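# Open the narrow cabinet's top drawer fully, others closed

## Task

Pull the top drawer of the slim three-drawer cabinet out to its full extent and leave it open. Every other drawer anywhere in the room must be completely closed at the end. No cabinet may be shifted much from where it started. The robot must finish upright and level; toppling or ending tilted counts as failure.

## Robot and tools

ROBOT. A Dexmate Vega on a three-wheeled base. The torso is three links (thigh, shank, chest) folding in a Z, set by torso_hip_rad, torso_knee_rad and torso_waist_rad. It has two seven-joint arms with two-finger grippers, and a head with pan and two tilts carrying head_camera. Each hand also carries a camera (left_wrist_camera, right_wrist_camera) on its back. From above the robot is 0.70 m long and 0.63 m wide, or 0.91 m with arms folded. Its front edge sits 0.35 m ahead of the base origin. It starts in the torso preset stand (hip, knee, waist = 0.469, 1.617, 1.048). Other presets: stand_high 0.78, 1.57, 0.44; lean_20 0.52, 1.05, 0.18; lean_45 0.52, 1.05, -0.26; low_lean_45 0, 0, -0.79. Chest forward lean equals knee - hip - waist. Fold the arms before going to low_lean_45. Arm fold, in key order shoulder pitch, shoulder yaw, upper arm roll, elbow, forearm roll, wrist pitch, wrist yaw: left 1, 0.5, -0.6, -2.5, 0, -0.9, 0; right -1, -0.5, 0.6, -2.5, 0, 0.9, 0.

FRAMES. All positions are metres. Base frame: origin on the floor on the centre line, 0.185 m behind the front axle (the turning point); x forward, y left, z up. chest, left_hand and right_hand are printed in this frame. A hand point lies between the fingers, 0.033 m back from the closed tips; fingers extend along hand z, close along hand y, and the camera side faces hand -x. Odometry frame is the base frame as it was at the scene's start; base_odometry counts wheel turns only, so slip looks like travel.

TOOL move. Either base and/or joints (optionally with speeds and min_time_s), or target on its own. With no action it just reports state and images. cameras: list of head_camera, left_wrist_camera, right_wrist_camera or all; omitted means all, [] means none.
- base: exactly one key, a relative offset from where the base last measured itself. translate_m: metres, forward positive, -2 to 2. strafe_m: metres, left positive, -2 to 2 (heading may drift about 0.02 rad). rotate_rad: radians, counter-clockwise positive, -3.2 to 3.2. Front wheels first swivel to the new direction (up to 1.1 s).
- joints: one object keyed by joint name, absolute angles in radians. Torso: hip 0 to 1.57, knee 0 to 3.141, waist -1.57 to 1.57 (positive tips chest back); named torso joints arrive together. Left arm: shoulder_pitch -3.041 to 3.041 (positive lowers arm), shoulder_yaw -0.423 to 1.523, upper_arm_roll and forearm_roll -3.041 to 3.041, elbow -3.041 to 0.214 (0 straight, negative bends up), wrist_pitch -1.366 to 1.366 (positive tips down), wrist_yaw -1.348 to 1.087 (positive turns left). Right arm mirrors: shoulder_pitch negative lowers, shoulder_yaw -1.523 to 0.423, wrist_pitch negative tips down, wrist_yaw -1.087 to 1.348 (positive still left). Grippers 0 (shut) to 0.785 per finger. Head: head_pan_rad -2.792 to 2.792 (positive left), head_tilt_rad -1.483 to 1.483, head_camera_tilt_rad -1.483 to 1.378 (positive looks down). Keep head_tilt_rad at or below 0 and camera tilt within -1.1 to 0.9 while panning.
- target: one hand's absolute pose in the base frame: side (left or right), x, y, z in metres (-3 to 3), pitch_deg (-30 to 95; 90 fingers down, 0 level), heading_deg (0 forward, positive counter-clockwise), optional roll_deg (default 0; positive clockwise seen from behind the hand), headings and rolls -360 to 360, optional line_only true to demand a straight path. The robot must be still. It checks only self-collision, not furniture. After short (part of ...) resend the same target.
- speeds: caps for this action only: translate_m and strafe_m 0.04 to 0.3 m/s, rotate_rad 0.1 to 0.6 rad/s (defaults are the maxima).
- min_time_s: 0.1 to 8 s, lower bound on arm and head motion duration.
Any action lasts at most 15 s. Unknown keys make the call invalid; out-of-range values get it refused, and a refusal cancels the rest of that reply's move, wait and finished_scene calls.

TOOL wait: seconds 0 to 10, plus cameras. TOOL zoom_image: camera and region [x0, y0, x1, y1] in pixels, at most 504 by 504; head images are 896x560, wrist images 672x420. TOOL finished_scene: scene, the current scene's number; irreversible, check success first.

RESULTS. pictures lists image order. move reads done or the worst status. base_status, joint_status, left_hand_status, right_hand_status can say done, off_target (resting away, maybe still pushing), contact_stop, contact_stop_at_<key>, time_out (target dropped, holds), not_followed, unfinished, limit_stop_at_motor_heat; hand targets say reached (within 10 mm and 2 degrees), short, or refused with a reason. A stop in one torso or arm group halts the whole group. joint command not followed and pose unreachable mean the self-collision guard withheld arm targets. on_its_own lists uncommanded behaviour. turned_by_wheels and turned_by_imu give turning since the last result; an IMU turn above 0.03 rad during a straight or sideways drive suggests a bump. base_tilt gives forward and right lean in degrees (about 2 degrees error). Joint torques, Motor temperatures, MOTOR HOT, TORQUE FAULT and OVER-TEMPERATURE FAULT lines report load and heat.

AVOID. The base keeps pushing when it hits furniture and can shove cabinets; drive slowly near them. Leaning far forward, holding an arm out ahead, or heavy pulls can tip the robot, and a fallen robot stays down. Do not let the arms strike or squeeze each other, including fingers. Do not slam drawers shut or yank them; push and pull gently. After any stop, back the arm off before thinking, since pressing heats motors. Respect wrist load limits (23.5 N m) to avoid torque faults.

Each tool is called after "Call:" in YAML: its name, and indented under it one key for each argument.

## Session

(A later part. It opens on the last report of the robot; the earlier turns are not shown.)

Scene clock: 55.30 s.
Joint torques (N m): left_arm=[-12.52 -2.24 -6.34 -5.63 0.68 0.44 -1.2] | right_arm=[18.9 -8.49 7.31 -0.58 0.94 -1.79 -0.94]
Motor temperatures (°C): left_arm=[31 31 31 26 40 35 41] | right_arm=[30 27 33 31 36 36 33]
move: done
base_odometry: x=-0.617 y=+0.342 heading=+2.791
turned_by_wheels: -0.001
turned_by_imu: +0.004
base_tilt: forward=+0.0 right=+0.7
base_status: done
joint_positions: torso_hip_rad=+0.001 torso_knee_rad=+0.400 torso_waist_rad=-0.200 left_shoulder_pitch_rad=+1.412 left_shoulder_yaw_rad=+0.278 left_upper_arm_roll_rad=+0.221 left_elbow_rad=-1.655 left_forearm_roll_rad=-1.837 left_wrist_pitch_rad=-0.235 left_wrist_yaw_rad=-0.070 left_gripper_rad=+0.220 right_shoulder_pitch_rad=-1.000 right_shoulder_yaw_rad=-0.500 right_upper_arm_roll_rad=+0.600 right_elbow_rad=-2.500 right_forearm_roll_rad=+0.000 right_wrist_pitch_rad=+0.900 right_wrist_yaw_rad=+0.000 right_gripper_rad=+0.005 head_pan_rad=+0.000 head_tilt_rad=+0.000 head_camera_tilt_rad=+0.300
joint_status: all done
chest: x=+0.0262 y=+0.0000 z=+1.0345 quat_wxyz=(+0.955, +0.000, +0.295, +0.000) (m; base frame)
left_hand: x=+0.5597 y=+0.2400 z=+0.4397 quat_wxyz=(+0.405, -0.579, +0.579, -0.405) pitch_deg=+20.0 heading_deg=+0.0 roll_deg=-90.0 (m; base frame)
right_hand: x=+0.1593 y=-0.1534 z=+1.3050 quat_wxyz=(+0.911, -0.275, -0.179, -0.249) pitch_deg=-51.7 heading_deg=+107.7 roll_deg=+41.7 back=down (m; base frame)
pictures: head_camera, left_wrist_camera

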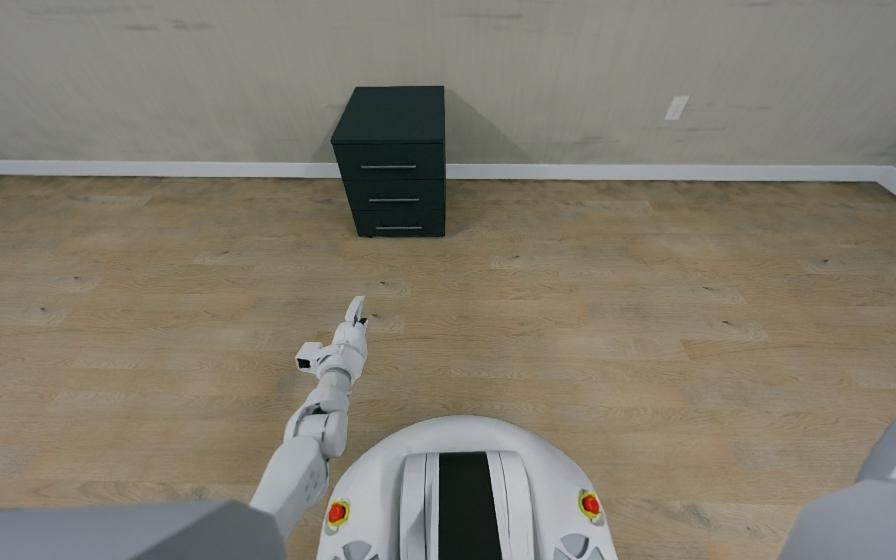

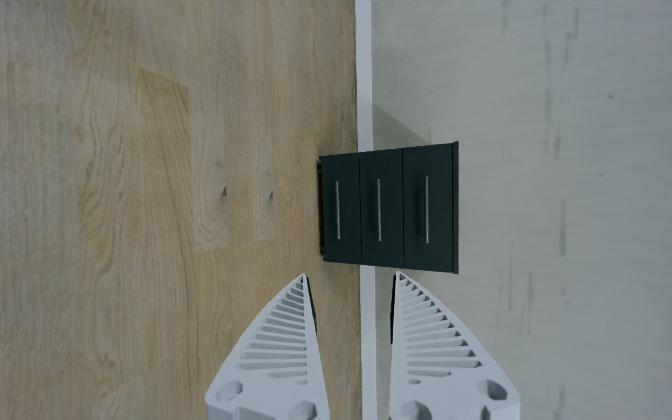

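Call:
move:
  base: {"translate_m": 0.5}
  speeds: {"translate_m": 0.15}
  cameras: ["head_camera", "left_wrist_camera"]

Call:
zoom_image:
  camera: "head_camera"
  region: [280, 150, 480, 350]

Call:
zoom_image:
  camera: "left_wrist_camera"
  region: [240, 80, 500, 420]

Scene clock: 60.80 s.
Joint torques (N m): left_arm=[-10.64 -0.58 -6.58 -6.05 0.82 -0.99 -1.47] | right_arm=[18.68 -8.18 7.4 -1.22 0.95 -1.93 -1]
Motor temperatures (°C): left_arm=[31 31 31 26 40 35 41] | right_arm=[30 27 33 31 36 36 33]
move: done
base_odometry: x=-1.086 y=+0.515 heading=+2.791
turned_by_wheels: +0.001
turned_by_imu: -0.003
base_tilt: forward=+0.1 right=+0.7
base_status: done
joint_positions: torso_hip_rad=+0.001 torso_knee_rad=+0.400 torso_waist_rad=-0.200 left_shoulder_pitch_rad=+1.412 left_shoulder_yaw_rad=+0.278 left_upper_arm_roll_rad=+0.221 left_elbow_rad=-1.655 left_forearm_roll_rad=-1.837 left_wrist_pitch_rad=-0.235 left_wrist_yaw_rad=-0.070 left_gripper_rad=+0.220 right_shoulder_pitch_rad=-1.000 right_shoulder_yaw_rad=-0.500 right_upper_arm_roll_rad=+0.600 right_elbow_rad=-2.500 right_forearm_roll_rad=+0.000 right_wrist_pitch_rad=+0.900 right_wrist_yaw_rad=+0.000 right_gripper_rad=+0.005 head_pan_rad=+0.000 head_tilt_rad=+0.000 head_camera_tilt_rad=+0.300
joint_status: not commanded
chest: x=+0.0263 y=+0.0000 z=+1.0345 quat_wxyz=(+0.955, +0.000, +0.295, +0.000) (m; base frame)
left_hand: x=+0.5597 y=+0.2400 z=+0.4397 quat_wxyz=(+0.405, -0.579, +0.579, -0.405) pitch_deg=+20.0 heading_deg=+0.0 roll_deg=-90.0 (m; base frame)
right_hand: x=+0.1594 y=-0.1534 z=+1.3050 quat_wxyz=(+0.911, -0.275, -0.179, -0.249) pitch_deg=-51.7 heading_deg=+107.7 roll_deg=+41.7 back=down (m; base frame)
pictures: head_camera, left_wrist_camera

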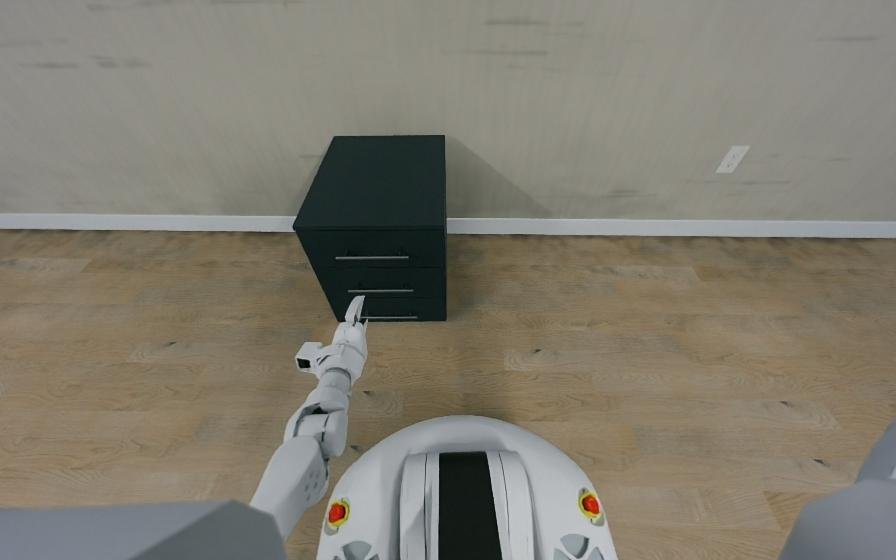

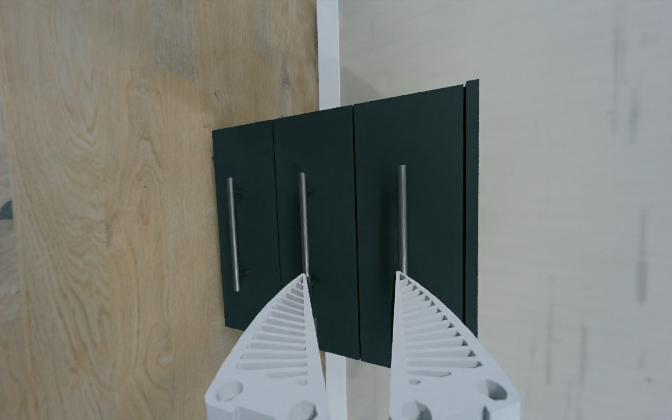

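Scaled by 2.520 from the camera's 896x560 image, which has a finer 960x600 frame.

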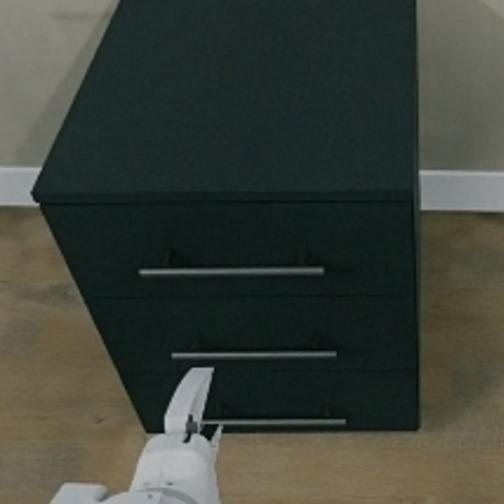

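Scaled by 1.482 from the camera's 672x420 image, which has a finer 960x600 frame.

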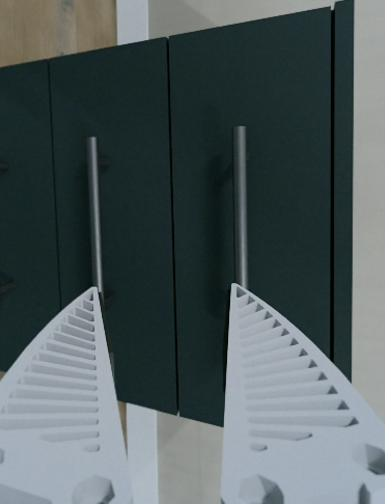

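Call:
move:
  target: {"side": "left", "x": 0.56, "y": 0.23, "z": 0.44, "pitch_deg": 20, "heading_deg": 0, "roll_deg": 90, "line_only": true}
  cameras: []

Call:
move:
  base: {"translate_m": 0.15}
  speeds: {"translate_m": 0.08}
  cameras: ["head_camera", "left_wrist_camera"]

Call:
zoom_image:
  camera: "head_camera"
  region: [260, 220, 460, 400]

Call:
zoom_image:
  camera: "left_wrist_camera"
  region: [240, 80, 500, 420]

Scene clock: 62.30 s.
Joint torques (N m): left_arm=[-13.66 -0.58 -1.02 -6.71 1.45 -0.74 -0.68] | right_arm=[18.73 -8.01 7.19 -2.21 1.03 -1.67 -0.99]
Motor temperatures (°C): left_arm=[31 31 31 26 40 35 41] | right_arm=[30 27 33 31 36 36 33]
move: done
base_odometry: x=-1.086 y=+0.515 heading=+2.791
turned_by_wheels: +0.000
turned_by_imu: +0.000
base_tilt: forward=+0.0 right=+0.8
base_status: not commanded
joint_positions: torso_hip_rad=+0.001 torso_knee_rad=+0.400 torso_waist_rad=-0.200 left_shoulder_pitch_rad=+1.409 left_shoulder_yaw_rad=+0.266 left_upper_arm_roll_rad=+0.234 left_elbow_rad=-1.655 left_forearm_roll_rad=-1.824 left_wrist_pitch_rad=-0.248 left_wrist_yaw_rad=-0.067 left_gripper_rad=+0.220 right_shoulder_pitch_rad=-1.000 right_shoulder_yaw_rad=-0.500 right_upper_arm_roll_rad=+0.600 right_elbow_rad=-2.500 right_forearm_roll_rad=+0.000 right_wrist_pitch_rad=+0.900 right_wrist_yaw_rad=+0.000 right_gripper_rad=+0.005 head_pan_rad=+0.000 head_tilt_rad=+0.000 head_camera_tilt_rad=+0.300
joint_status: not commanded
chest: x=+0.0263 y=+0.0000 z=+1.0345 quat_wxyz=(+0.955, +0.000, +0.295, +0.000) (m; base frame)
left_hand: x=+0.5598 y=+0.2325 z=+0.4397 quat_wxyz=(+0.405, -0.579, +0.579, -0.405) pitch_deg=+20.0 heading_deg=+0.0 roll_deg=-90.0 (m; base frame)
left_hand_status: reached (straight line, planned for 0.3 s): 3 mm and 0.0 deg off.
right_hand: x=+0.1594 y=-0.1534 z=+1.3050 quat_wxyz=(+0.911, -0.275, -0.179, -0.249) pitch_deg=-51.7 heading_deg=+107.7 roll_deg=+41.7 back=down (m; base frame)
pictures: none
No camera images: "cameras" was empty.

Scene clock: 64.97 s.
Joint torques (N m): left_arm=[-11.73 -1.39 -0.36 -7.85 1.16 -0.03 -0.94] | right_arm=[18.83 -7.16 7.17 -1.37 0.94 -1.81 -0.96]
Motor temperatures (°C): left_arm=[31 31 31 26 40 35 41] | right_arm=[30 27 33 31 36 36 33]
move: done
base_odometry: x=-1.227 y=+0.567 heading=+2.792
turned_by_wheels: +0.000
turned_by_imu: +0.000
base_tilt: forward=+0.1 right=+0.8
base_status: done
joint_positions: torso_hip_rad=+0.001 torso_knee_rad=+0.400 torso_waist_rad=-0.200 left_shoulder_pitch_rad=+1.408 left_shoulder_yaw_rad=+0.263 left_upper_arm_roll_rad=+0.238 left_elbow_rad=-1.655 left_forearm_roll_rad=-1.821 left_wrist_pitch_rad=-0.251 left_wrist_yaw_rad=-0.066 left_gripper_rad=+0.220 right_shoulder_pitch_rad=-1.000 right_shoulder_yaw_rad=-0.500 right_upper_arm_roll_rad=+0.600 right_elbow_rad=-2.500 right_forearm_roll_rad=+0.000 right_wrist_pitch_rad=+0.900 right_wrist_yaw_rad=+0.000 right_gripper_rad=+0.005 head_pan_rad=+0.000 head_tilt_rad=+0.000 head_camera_tilt_rad=+0.300
joint_status: not commanded
chest: x=+0.0263 y=+0.0000 z=+1.0345 quat_wxyz=(+0.955, +0.000, +0.295, +0.000) (m; base frame)
left_hand: x=+0.5598 y=+0.2302 z=+0.4398 quat_wxyz=(+0.406, -0.579, +0.579, -0.405) pitch_deg=+20.0 heading_deg=+0.0 roll_deg=-90.0 (m; base frame)
right_hand: x=+0.1594 y=-0.1534 z=+1.3050 quat_wxyz=(+0.911, -0.275, -0.179, -0.249) pitch_deg=-51.7 heading_deg=+107.7 roll_deg=+41.7 back=down (m; base frame)
pictures: head_camera, left_wrist_camera

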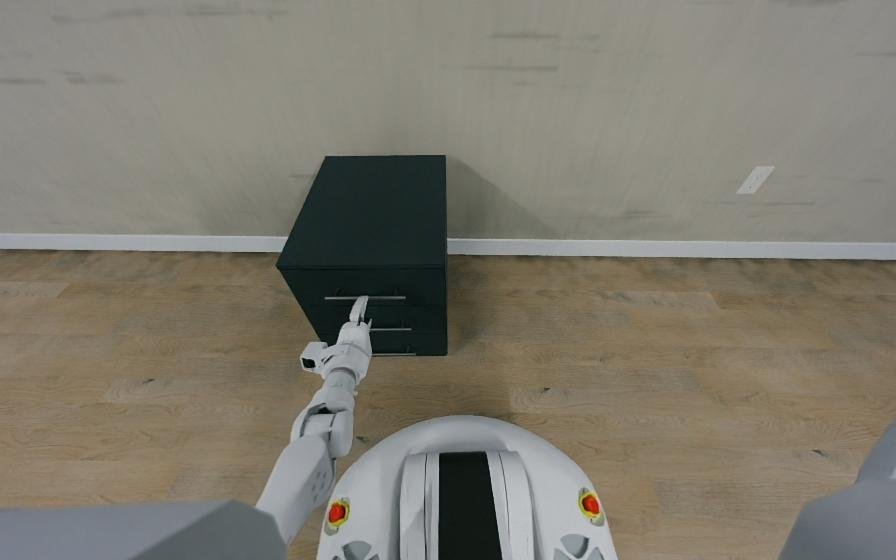

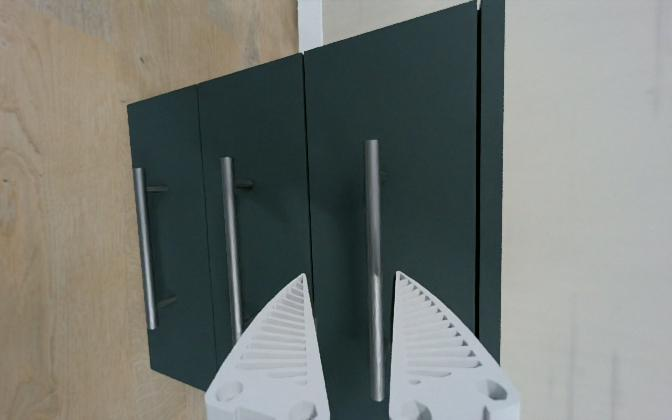

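Scaled by 2.520 from the camera's 896x560 image, which has a finer 960x600 frame.

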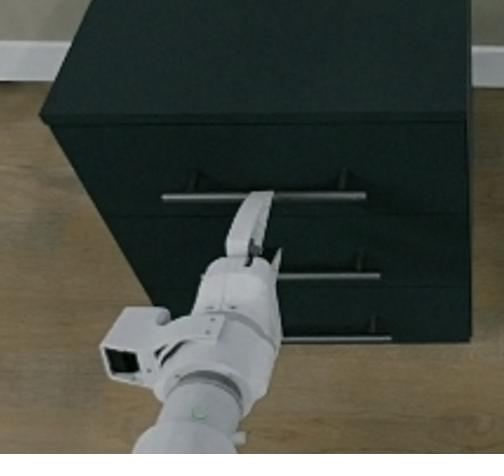

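Scaled by 1.482 from the camera's 672x420 image, which has a finer 960x600 frame.

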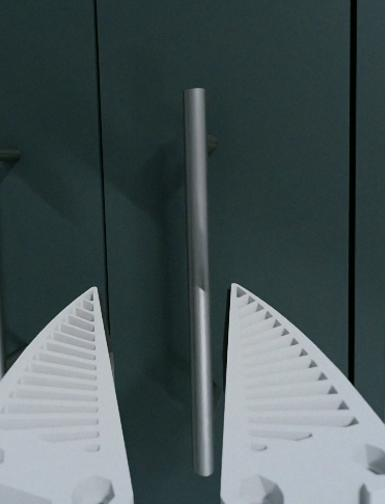

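Call:
move:
  target: {"side": "left", "x": 0.603, "y": 0.228, "z": 0.44, "pitch_deg": 20, "heading_deg": 0, "roll_deg": 90, "line_only": true}
  cameras: ["head_camera", "left_wrist_camera"]

Call:
zoom_image:
  camera: "left_wrist_camera"
  region: [240, 80, 500, 420]

Call:
zoom_image:
  camera: "head_camera"
  region: [260, 220, 460, 400]

Scene clock: 67.43 s.
Joint torques (N m): left_arm=[-15.17 -1.74 -0.69 -6.19 0.72 0.32 -0.69] | right_arm=[19.09 -6.42 6.95 -1.5 0.98 -2.11 -0.99]
Motor temperatures (°C): left_arm=[31 31 31 26 40 35 41] | right_arm=[30 27 33 31 36 36 33]
move: done
base_odometry: x=-1.227 y=+0.567 heading=+2.792
turned_by_wheels: +0.000
turned_by_imu: +0.000
base_tilt: forward=+0.0 right=+0.8
base_status: not commanded
joint_positions: torso_hip_rad=+0.001 torso_knee_rad=+0.400 torso_waist_rad=-0.200 left_shoulder_pitch_rad=+1.290 left_shoulder_yaw_rad=+0.246 left_upper_arm_roll_rad=+0.249 left_elbow_rad=-1.563 left_forearm_roll_rad=-1.826 left_wrist_pitch_rad=-0.240 left_wrist_yaw_rad=-0.038 left_gripper_rad=+0.220 right_shoulder_pitch_rad=-1.000 right_shoulder_yaw_rad=-0.500 right_upper_arm_roll_rad=+0.600 right_elbow_rad=-2.500 right_forearm_roll_rad=+0.000 right_wrist_pitch_rad=+0.900 right_wrist_yaw_rad=+0.000 right_gripper_rad=+0.005 head_pan_rad=+0.000 head_tilt_rad=+0.000 head_camera_tilt_rad=+0.300
joint_status: not commanded
chest: x=+0.0263 y=+0.0000 z=+1.0345 quat_wxyz=(+0.955, +0.000, +0.295, +0.000) (m; base frame)
left_hand: x=+0.6015 y=+0.2283 z=+0.4397 quat_wxyz=(+0.406, -0.579, +0.579, -0.405) pitch_deg=+20.0 heading_deg=+0.0 roll_deg=-90.0 (m; base frame)
left_hand_status: reached (straight line, planned for 0.7 s): 2 mm and 0.0 deg off.
right_hand: x=+0.1594 y=-0.1534 z=+1.3050 quat_wxyz=(+0.911, -0.275, -0.179, -0.249) pitch_deg=-51.7 heading_deg=+107.7 roll_deg=+41.7 back=down (m; base frame)
pictures: head_camera, left_wrist_camera

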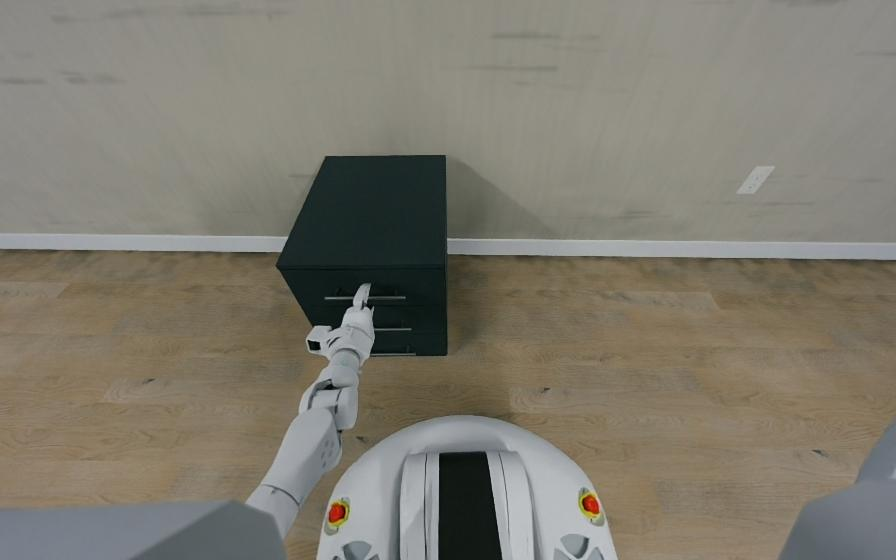

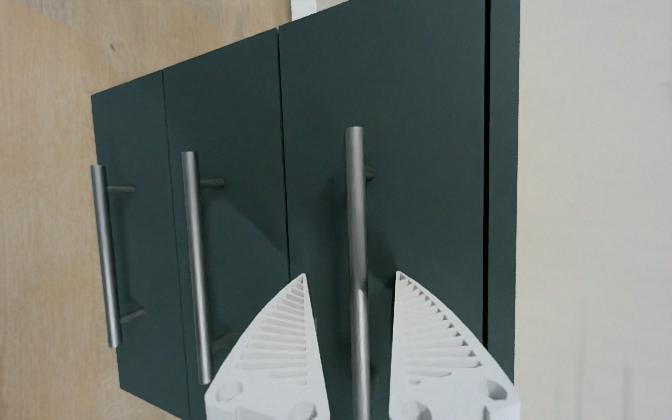

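Scaled by 1.482 from the camera's 672x420 image, which has a finer 960x600 frame.

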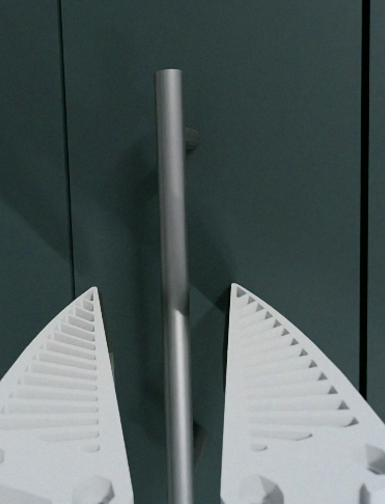

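Scaled by 2.520 from the camera's 896x560 image, which has a finer 960x600 frame.

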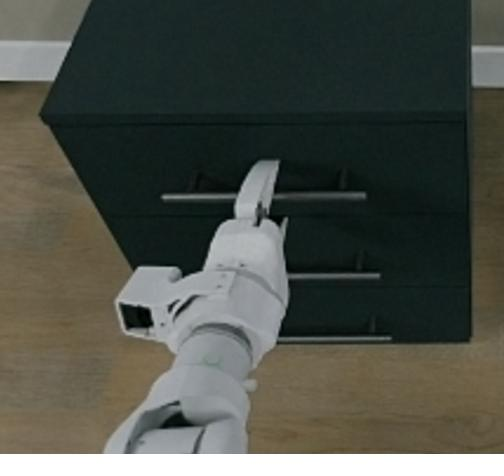

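Call:
move:
  joints: {"left_gripper_rad": 0.0}
  cameras: ["left_wrist_camera"]

Call:
move:
  base: {"translate_m": -0.06}
  speeds: {"translate_m": 0.05}
  cameras: ["head_camera", "left_wrist_camera"]

Scene clock: 68.63 s.
Joint torques (N m): left_arm=[-8.4 -2.71 -0.71 -4.57 0.56 0.39 -0.36] | right_arm=[19.45 -7.14 7.62 -0.91 1.12 -2.12 -0.76]
Motor temperatures (°C): left_arm=[31 31 31 26 40 35 41] | right_arm=[30 27 33 31 36 36 33]
move: done
base_odometry: x=-1.227 y=+0.567 heading=+2.792
turned_by_wheels: +0.000
turned_by_imu: +0.000
base_tilt: forward=+0.1 right=+0.8
base_status: not commanded
joint_positions: torso_hip_rad=+0.001 torso_knee_rad=+0.400 torso_waist_rad=-0.200 left_shoulder_pitch_rad=+1.286 left_shoulder_yaw_rad=+0.245 left_upper_arm_roll_rad=+0.249 left_elbow_rad=-1.561 left_forearm_roll_rad=-1.826 left_wrist_pitch_rad=-0.240 left_wrist_yaw_rad=-0.038 left_gripper_rad=+0.000 right_shoulder_pitch_rad=-1.000 right_shoulder_yaw_rad=-0.500 right_upper_arm_roll_rad=+0.600 right_elbow_rad=-2.500 right_forearm_roll_rad=+0.000 right_wrist_pitch_rad=+0.900 right_wrist_yaw_rad=+0.000 right_gripper_rad=+0.005 head_pan_rad=+0.000 head_tilt_rad=+0.000 head_camera_tilt_rad=+0.300
joint_status: all done
chest: x=+0.0263 y=+0.0000 z=+1.0345 quat_wxyz=(+0.955, +0.000, +0.295, +0.000) (m; base frame)
left_hand: x=+0.6030 y=+0.2282 z=+0.4403 quat_wxyz=(+0.406, -0.579, +0.579, -0.406) pitch_deg=+20.0 heading_deg=+0.0 roll_deg=-90.0 (m; base frame)
right_hand: x=+0.1594 y=-0.1534 z=+1.3050 quat_wxyz=(+0.911, -0.275, -0.179, -0.249) pitch_deg=-51.7 heading_deg=+107.7 roll_deg=+41.7 back=down (m; base frame)
pictures: left_wrist_camera

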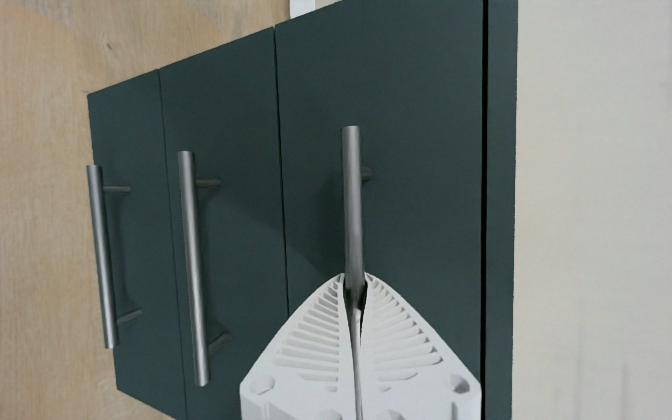

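Scene clock: 70.37 s.
Joint torques (N m): left_arm=[-6.78 -3 -0.48 -3.82 0.58 0.61 -0.17] | right_arm=[19.38 -7.53 7.08 -2.14 1.03 -1.92 -1.13]
Motor temperatures (°C): left_arm=[31 31 31 26 40 35 41] | right_arm=[30 27 33 31 36 36 33]
move: done
base_odometry: x=-1.171 y=+0.546 heading=+2.792
turned_by_wheels: +0.000
turned_by_imu: +0.001
base_tilt: forward=+0.0 right=+0.8
base_status: done
joint_positions: torso_hip_rad=+0.001 torso_knee_rad=+0.400 torso_waist_rad=-0.200 left_shoulder_pitch_rad=+1.286 left_shoulder_yaw_rad=+0.245 left_upper_arm_roll_rad=+0.249 left_elbow_rad=-1.561 left_forearm_roll_rad=-1.826 left_wrist_pitch_rad=-0.240 left_wrist_yaw_rad=-0.038 left_gripper_rad=+0.000 right_shoulder_pitch_rad=-1.000 right_shoulder_yaw_rad=-0.500 right_upper_arm_roll_rad=+0.600 right_elbow_rad=-2.500 right_forearm_roll_rad=+0.000 right_wrist_pitch_rad=+0.900 right_wrist_yaw_rad=+0.000 right_gripper_rad=+0.005 head_pan_rad=+0.000 head_tilt_rad=+0.000 head_camera_tilt_rad=+0.300
joint_status: not commanded
chest: x=+0.0262 y=+0.0000 z=+1.0345 quat_wxyz=(+0.955, +0.000, +0.295, +0.000) (m; base frame)
left_hand: x=+0.6031 y=+0.2282 z=+0.4404 quat_wxyz=(+0.406, -0.579, +0.579, -0.406) pitch_deg=+20.0 heading_deg=+0.0 roll_deg=-90.0 (m; base frame)
right_hand: x=+0.1592 y=-0.1534 z=+1.3051 quat_wxyz=(+0.911, -0.275, -0.179, -0.249) pitch_deg=-51.7 heading_deg=+107.7 roll_deg=+41.7 back=down (m; base frame)
pictures: head_camera, left_wrist_camera

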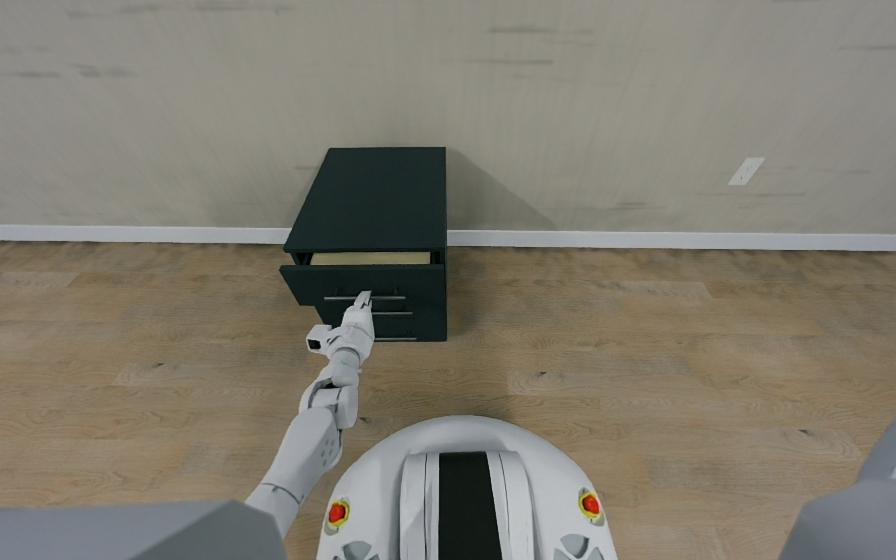

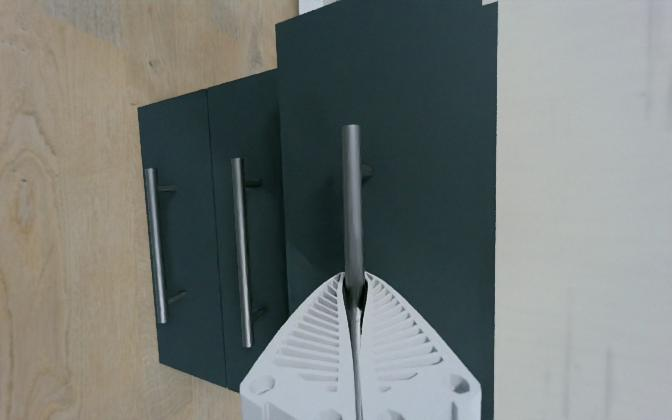

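Call:
move:
  base: {"translate_m": -0.22}
  speeds: {"translate_m": 0.06}
  cameras: ["head_camera", "left_wrist_camera"]

Call:
move:
  base: {"translate_m": -0.08}
  speeds: {"translate_m": 0.04}
  cameras: ["head_camera", "left_wrist_camera"]

Scene clock: 75.13 s.
Joint torques (N m): left_arm=[-5.88 -1.33 -0.21 -5.17 0.55 2.73 -0.01] | right_arm=[18.01 -7.66 7.29 -2.14 1.02 -1.8 -0.93]
Motor temperatures (°C): left_arm=[31 31 31 26 40 35 41] | right_arm=[30 27 33 31 36 36 33]
move: done
base_odometry: x=-0.964 y=+0.470 heading=+2.792
turned_by_wheels: +0.000
turned_by_imu: +0.000
base_tilt: forward=+0.0 right=+0.8
base_status: done
joint_positions: torso_hip_rad=+0.001 torso_knee_rad=+0.400 torso_waist_rad=-0.200 left_shoulder_pitch_rad=+1.286 left_shoulder_yaw_rad=+0.245 left_upper_arm_roll_rad=+0.249 left_elbow_rad=-1.560 left_forearm_roll_rad=-1.826 left_wrist_pitch_rad=-0.240 left_wrist_yaw_rad=-0.038 left_gripper_rad=+0.000 right_shoulder_pitch_rad=-1.000 right_shoulder_yaw_rad=-0.500 right_upper_arm_roll_rad=+0.600 right_elbow_rad=-2.500 right_forearm_roll_rad=+0.000 right_wrist_pitch_rad=+0.900 right_wrist_yaw_rad=+0.000 right_gripper_rad=+0.005 head_pan_rad=+0.000 head_tilt_rad=+0.000 head_camera_tilt_rad=+0.300
joint_status: not commanded
chest: x=+0.0262 y=+0.0000 z=+1.0345 quat_wxyz=(+0.955, +0.000, +0.295, +0.000) (m; base frame)
left_hand: x=+0.6032 y=+0.2285 z=+0.4403 quat_wxyz=(+0.406, -0.579, +0.579, -0.405) pitch_deg=+20.0 heading_deg=+0.1 roll_deg=-90.0 (m; base frame)
right_hand: x=+0.1592 y=-0.1534 z=+1.3051 quat_wxyz=(+0.911, -0.275, -0.179, -0.249) pitch_deg=-51.7 heading_deg=+107.7 roll_deg=+41.7 back=down (m; base frame)
pictures: head_camera, left_wrist_camera

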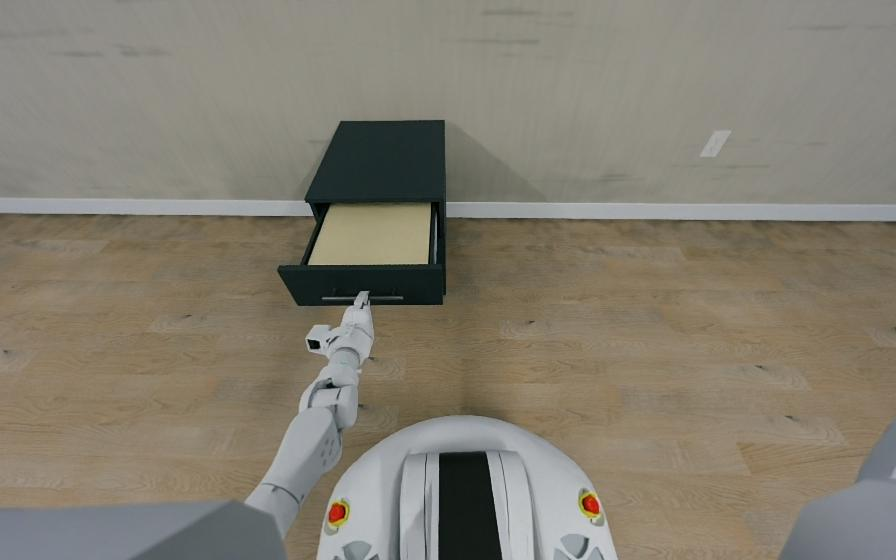

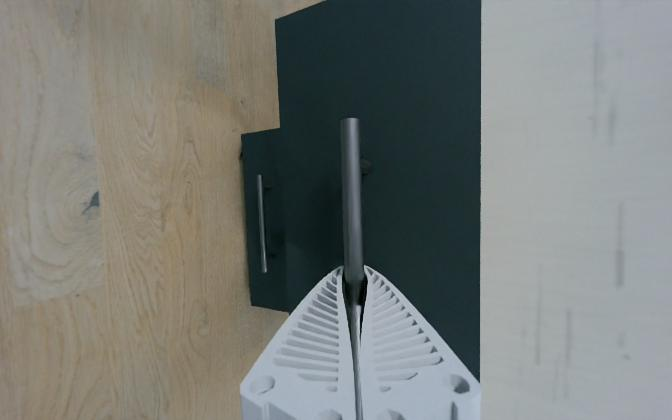

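Scene clock: 77.90 s.
Joint torques (N m): left_arm=[-4.16 -1.93 1.14 -4.8 0.56 2.6 0.08] | right_arm=[19.03 -8.46 6.99 -2.22 1.2 -1.17 -0.73]
Motor temperatures (°C): left_arm=[31 31 31 26 40 35 41] | right_arm=[30 27 33 31 36 36 33]
move: done
base_odometry: x=-0.889 y=+0.443 heading=+2.793
turned_by_wheels: +0.001
turned_by_imu: +0.002
base_tilt: forward=+0.0 right=+0.8
base_status: done
joint_positions: torso_hip_rad=+0.001 torso_knee_rad=+0.400 torso_waist_rad=-0.200 left_shoulder_pitch_rad=+1.286 left_shoulder_yaw_rad=+0.245 left_upper_arm_roll_rad=+0.249 left_elbow_rad=-1.560 left_forearm_roll_rad=-1.826 left_wrist_pitch_rad=-0.240 left_wrist_yaw_rad=-0.038 left_gripper_rad=+0.000 right_shoulder_pitch_rad=-1.000 right_shoulder_yaw_rad=-0.500 right_upper_arm_roll_rad=+0.600 right_elbow_rad=-2.500 right_forearm_roll_rad=+0.000 right_wrist_pitch_rad=+0.900 right_wrist_yaw_rad=+0.000 right_gripper_rad=+0.005 head_pan_rad=+0.000 head_tilt_rad=+0.000 head_camera_tilt_rad=+0.300
joint_status: not commanded
chest: x=+0.0262 y=+0.0000 z=+1.0345 quat_wxyz=(+0.955, +0.000, +0.295, +0.000) (m; base frame)
left_hand: x=+0.6032 y=+0.2286 z=+0.4404 quat_wxyz=(+0.406, -0.579, +0.579, -0.405) pitch_deg=+20.0 heading_deg=+0.1 roll_deg=-90.0 (m; base frame)
right_hand: x=+0.1593 y=-0.1534 z=+1.3051 quat_wxyz=(+0.911, -0.275, -0.179, -0.249) pitch_deg=-51.7 heading_deg=+107.7 roll_deg=+41.7 back=down (m; base frame)
pictures: head_camera, left_wrist_camera

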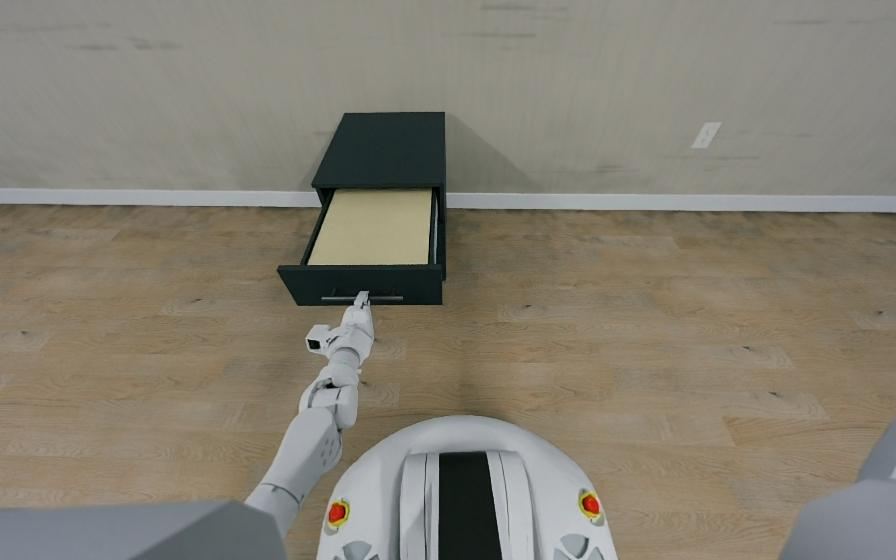

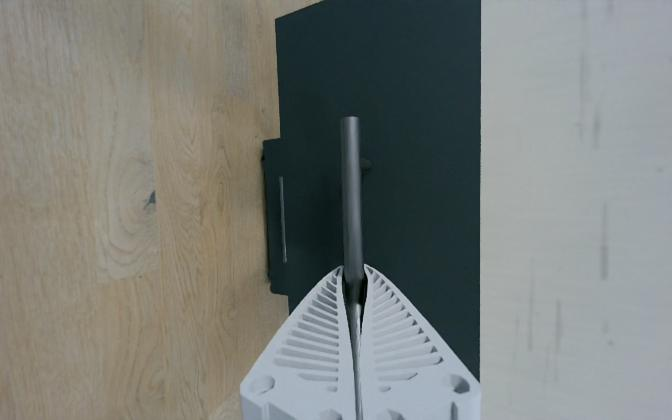

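Call:
move:
  base: {"translate_m": -0.03}
  speeds: {"translate_m": 0.04}
  cameras: ["head_camera", "left_wrist_camera"]

Call:
zoom_image:
  camera: "head_camera"
  region: [260, 90, 480, 340]

Scene clock: 79.57 s.
Joint torques (N m): left_arm=[0.68 -1.52 1.39 -2.09 -0.15 1.02 1.7] | right_arm=[19.19 -7.38 7.56 -1.2 1.03 -1.46 -0.78]
Motor temperatures (°C): left_arm=[31 31 31 26 40 35 41] | right_arm=[30 27 33 31 36 36 33]
move: done
base_odometry: x=-0.861 y=+0.433 heading=+2.793
turned_by_wheels: +0.001
turned_by_imu: +0.000
base_tilt: forward=+0.1 right=+0.8
base_status: done
joint_positions: torso_hip_rad=+0.001 torso_knee_rad=+0.400 torso_waist_rad=-0.200 left_shoulder_pitch_rad=+1.285 left_shoulder_yaw_rad=+0.245 left_upper_arm_roll_rad=+0.249 left_elbow_rad=-1.561 left_forearm_roll_rad=-1.826 left_wrist_pitch_rad=-0.240 left_wrist_yaw_rad=-0.038 left_gripper_rad=+0.000 right_shoulder_pitch_rad=-1.000 right_shoulder_yaw_rad=-0.500 right_upper_arm_roll_rad=+0.600 right_elbow_rad=-2.500 right_forearm_roll_rad=+0.000 right_wrist_pitch_rad=+0.900 right_wrist_yaw_rad=+0.000 right_gripper_rad=+0.005 head_pan_rad=+0.000 head_tilt_rad=+0.000 head_camera_tilt_rad=+0.300
joint_status: not commanded
chest: x=+0.0261 y=+0.0000 z=+1.0345 quat_wxyz=(+0.955, +0.000, +0.295, +0.000) (m; base frame)
left_hand: x=+0.6035 y=+0.2283 z=+0.4410 quat_wxyz=(+0.406, -0.579, +0.579, -0.406) pitch_deg=+19.9 heading_deg=+0.0 roll_deg=-90.0 (m; base frame)
right_hand: x=+0.1592 y=-0.1534 z=+1.3051 quat_wxyz=(+0.911, -0.275, -0.179, -0.249) pitch_deg=-51.7 heading_deg=+107.7 roll_deg=+41.7 back=down (m; base frame)
pictures: head_camera, left_wrist_camera

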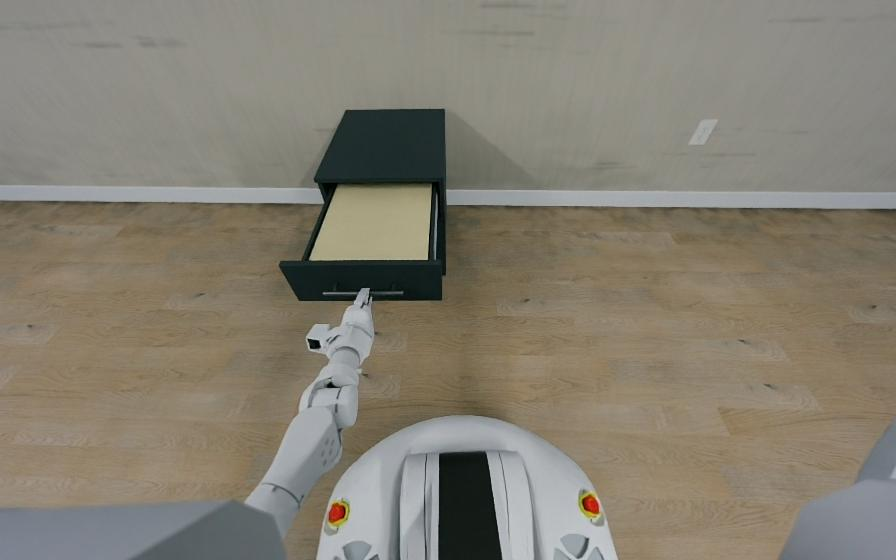

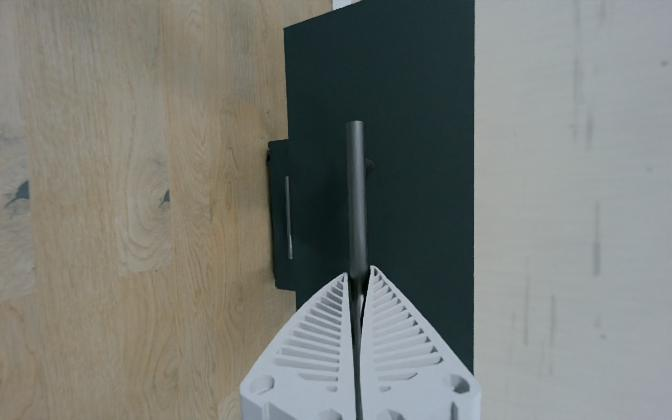

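Scaled by 2.016 from the camera's 896x560 image, which has a finer 960x600 frame.

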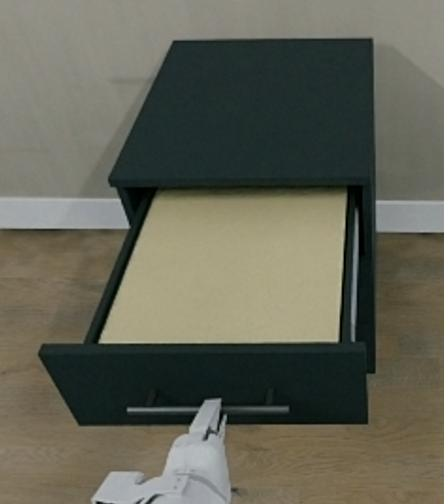

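Call:
move:
  target: {"side": "left", "x": 0.593, "y": 0.228, "z": 0.44, "pitch_deg": 20, "heading_deg": 0, "roll_deg": 90, "line_only": true}
  cameras: ["head_camera", "left_wrist_camera"]

Call:
zoom_image:
  camera: "head_camera"
  region: [260, 90, 480, 340]

Call:
zoom_image:
  camera: "left_wrist_camera"
  region: [240, 80, 500, 420]

Scene clock: 80.87 s.
Joint torques (N m): left_arm=[12.3 2.99 -1.47 -1.56 -0.31 0.13 2.14] | right_arm=[19.41 -7 7.65 -1.88 1.04 -1.39 -0.96]
Motor temperatures (°C): left_arm=[31 31 31 26 40 35 41] | right_arm=[30 27 33 31 36 36 33]
move: done
base_odometry: x=-0.861 y=+0.433 heading=+2.793
turned_by_wheels: +0.000
turned_by_imu: +0.000
base_tilt: forward=+0.1 right=+0.7
base_status: not commanded
joint_positions: torso_hip_rad=+0.001 torso_knee_rad=+0.400 torso_waist_rad=-0.200 left_shoulder_pitch_rad=+1.310 left_shoulder_yaw_rad=+0.248 left_upper_arm_roll_rad=+0.248 left_elbow_rad=-1.581 left_forearm_roll_rad=-1.824 left_wrist_pitch_rad=-0.243 left_wrist_yaw_rad=-0.043 left_gripper_rad=+0.000 right_shoulder_pitch_rad=-1.000 right_shoulder_yaw_rad=-0.500 right_upper_arm_roll_rad=+0.600 right_elbow_rad=-2.500 right_forearm_roll_rad=+0.000 right_wrist_pitch_rad=+0.900 right_wrist_yaw_rad=+0.000 right_gripper_rad=+0.005 head_pan_rad=+0.000 head_tilt_rad=+0.000 head_camera_tilt_rad=+0.300
joint_status: not commanded
chest: x=+0.0261 y=+0.0000 z=+1.0345 quat_wxyz=(+0.955, +0.000, +0.295, +0.000) (m; base frame)
left_hand: x=+0.5950 y=+0.2280 z=+0.4411 quat_wxyz=(+0.406, -0.579, +0.579, -0.406) pitch_deg=+19.9 heading_deg=+0.0 roll_deg=-90.0 (m; base frame)
left_hand_status: reached (straight line, planned for 0.4 s): 2 mm and 0.1 deg off.
right_hand: x=+0.1592 y=-0.1534 z=+1.3051 quat_wxyz=(+0.911, -0.275, -0.179, -0.249) pitch_deg=-51.7 heading_deg=+107.7 roll_deg=+41.7 back=down (m; base frame)
pictures: head_camera, left_wrist_camera

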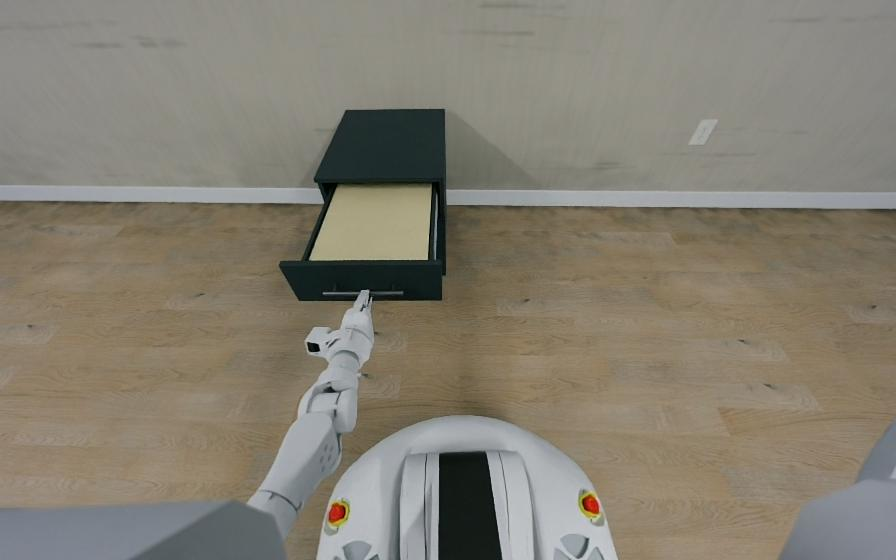

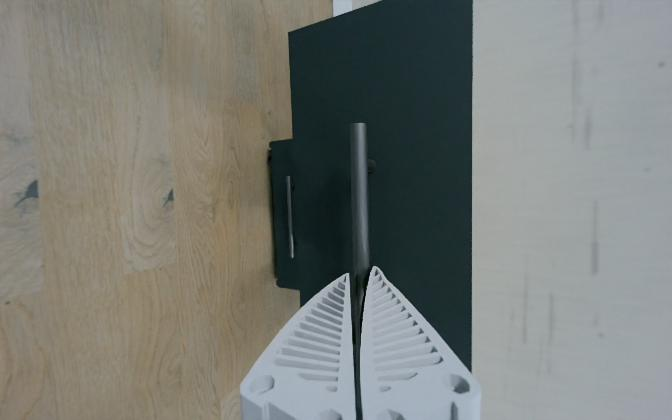

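Scaled by 2.016 from the camera's 896x560 image, which has a finer 960x600 frame.

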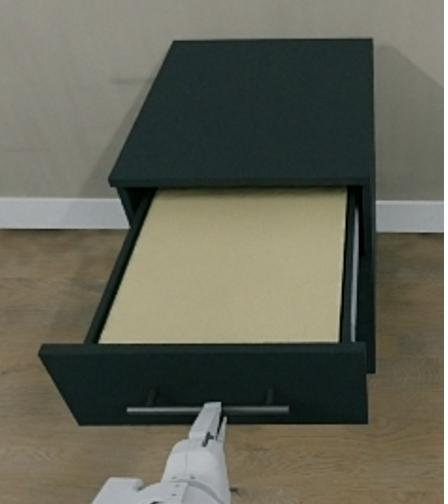

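Scaled by 1.482 from the camera's 672x420 image, which has a finer 960x600 frame.

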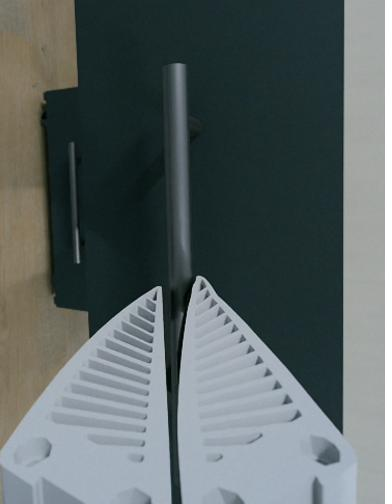

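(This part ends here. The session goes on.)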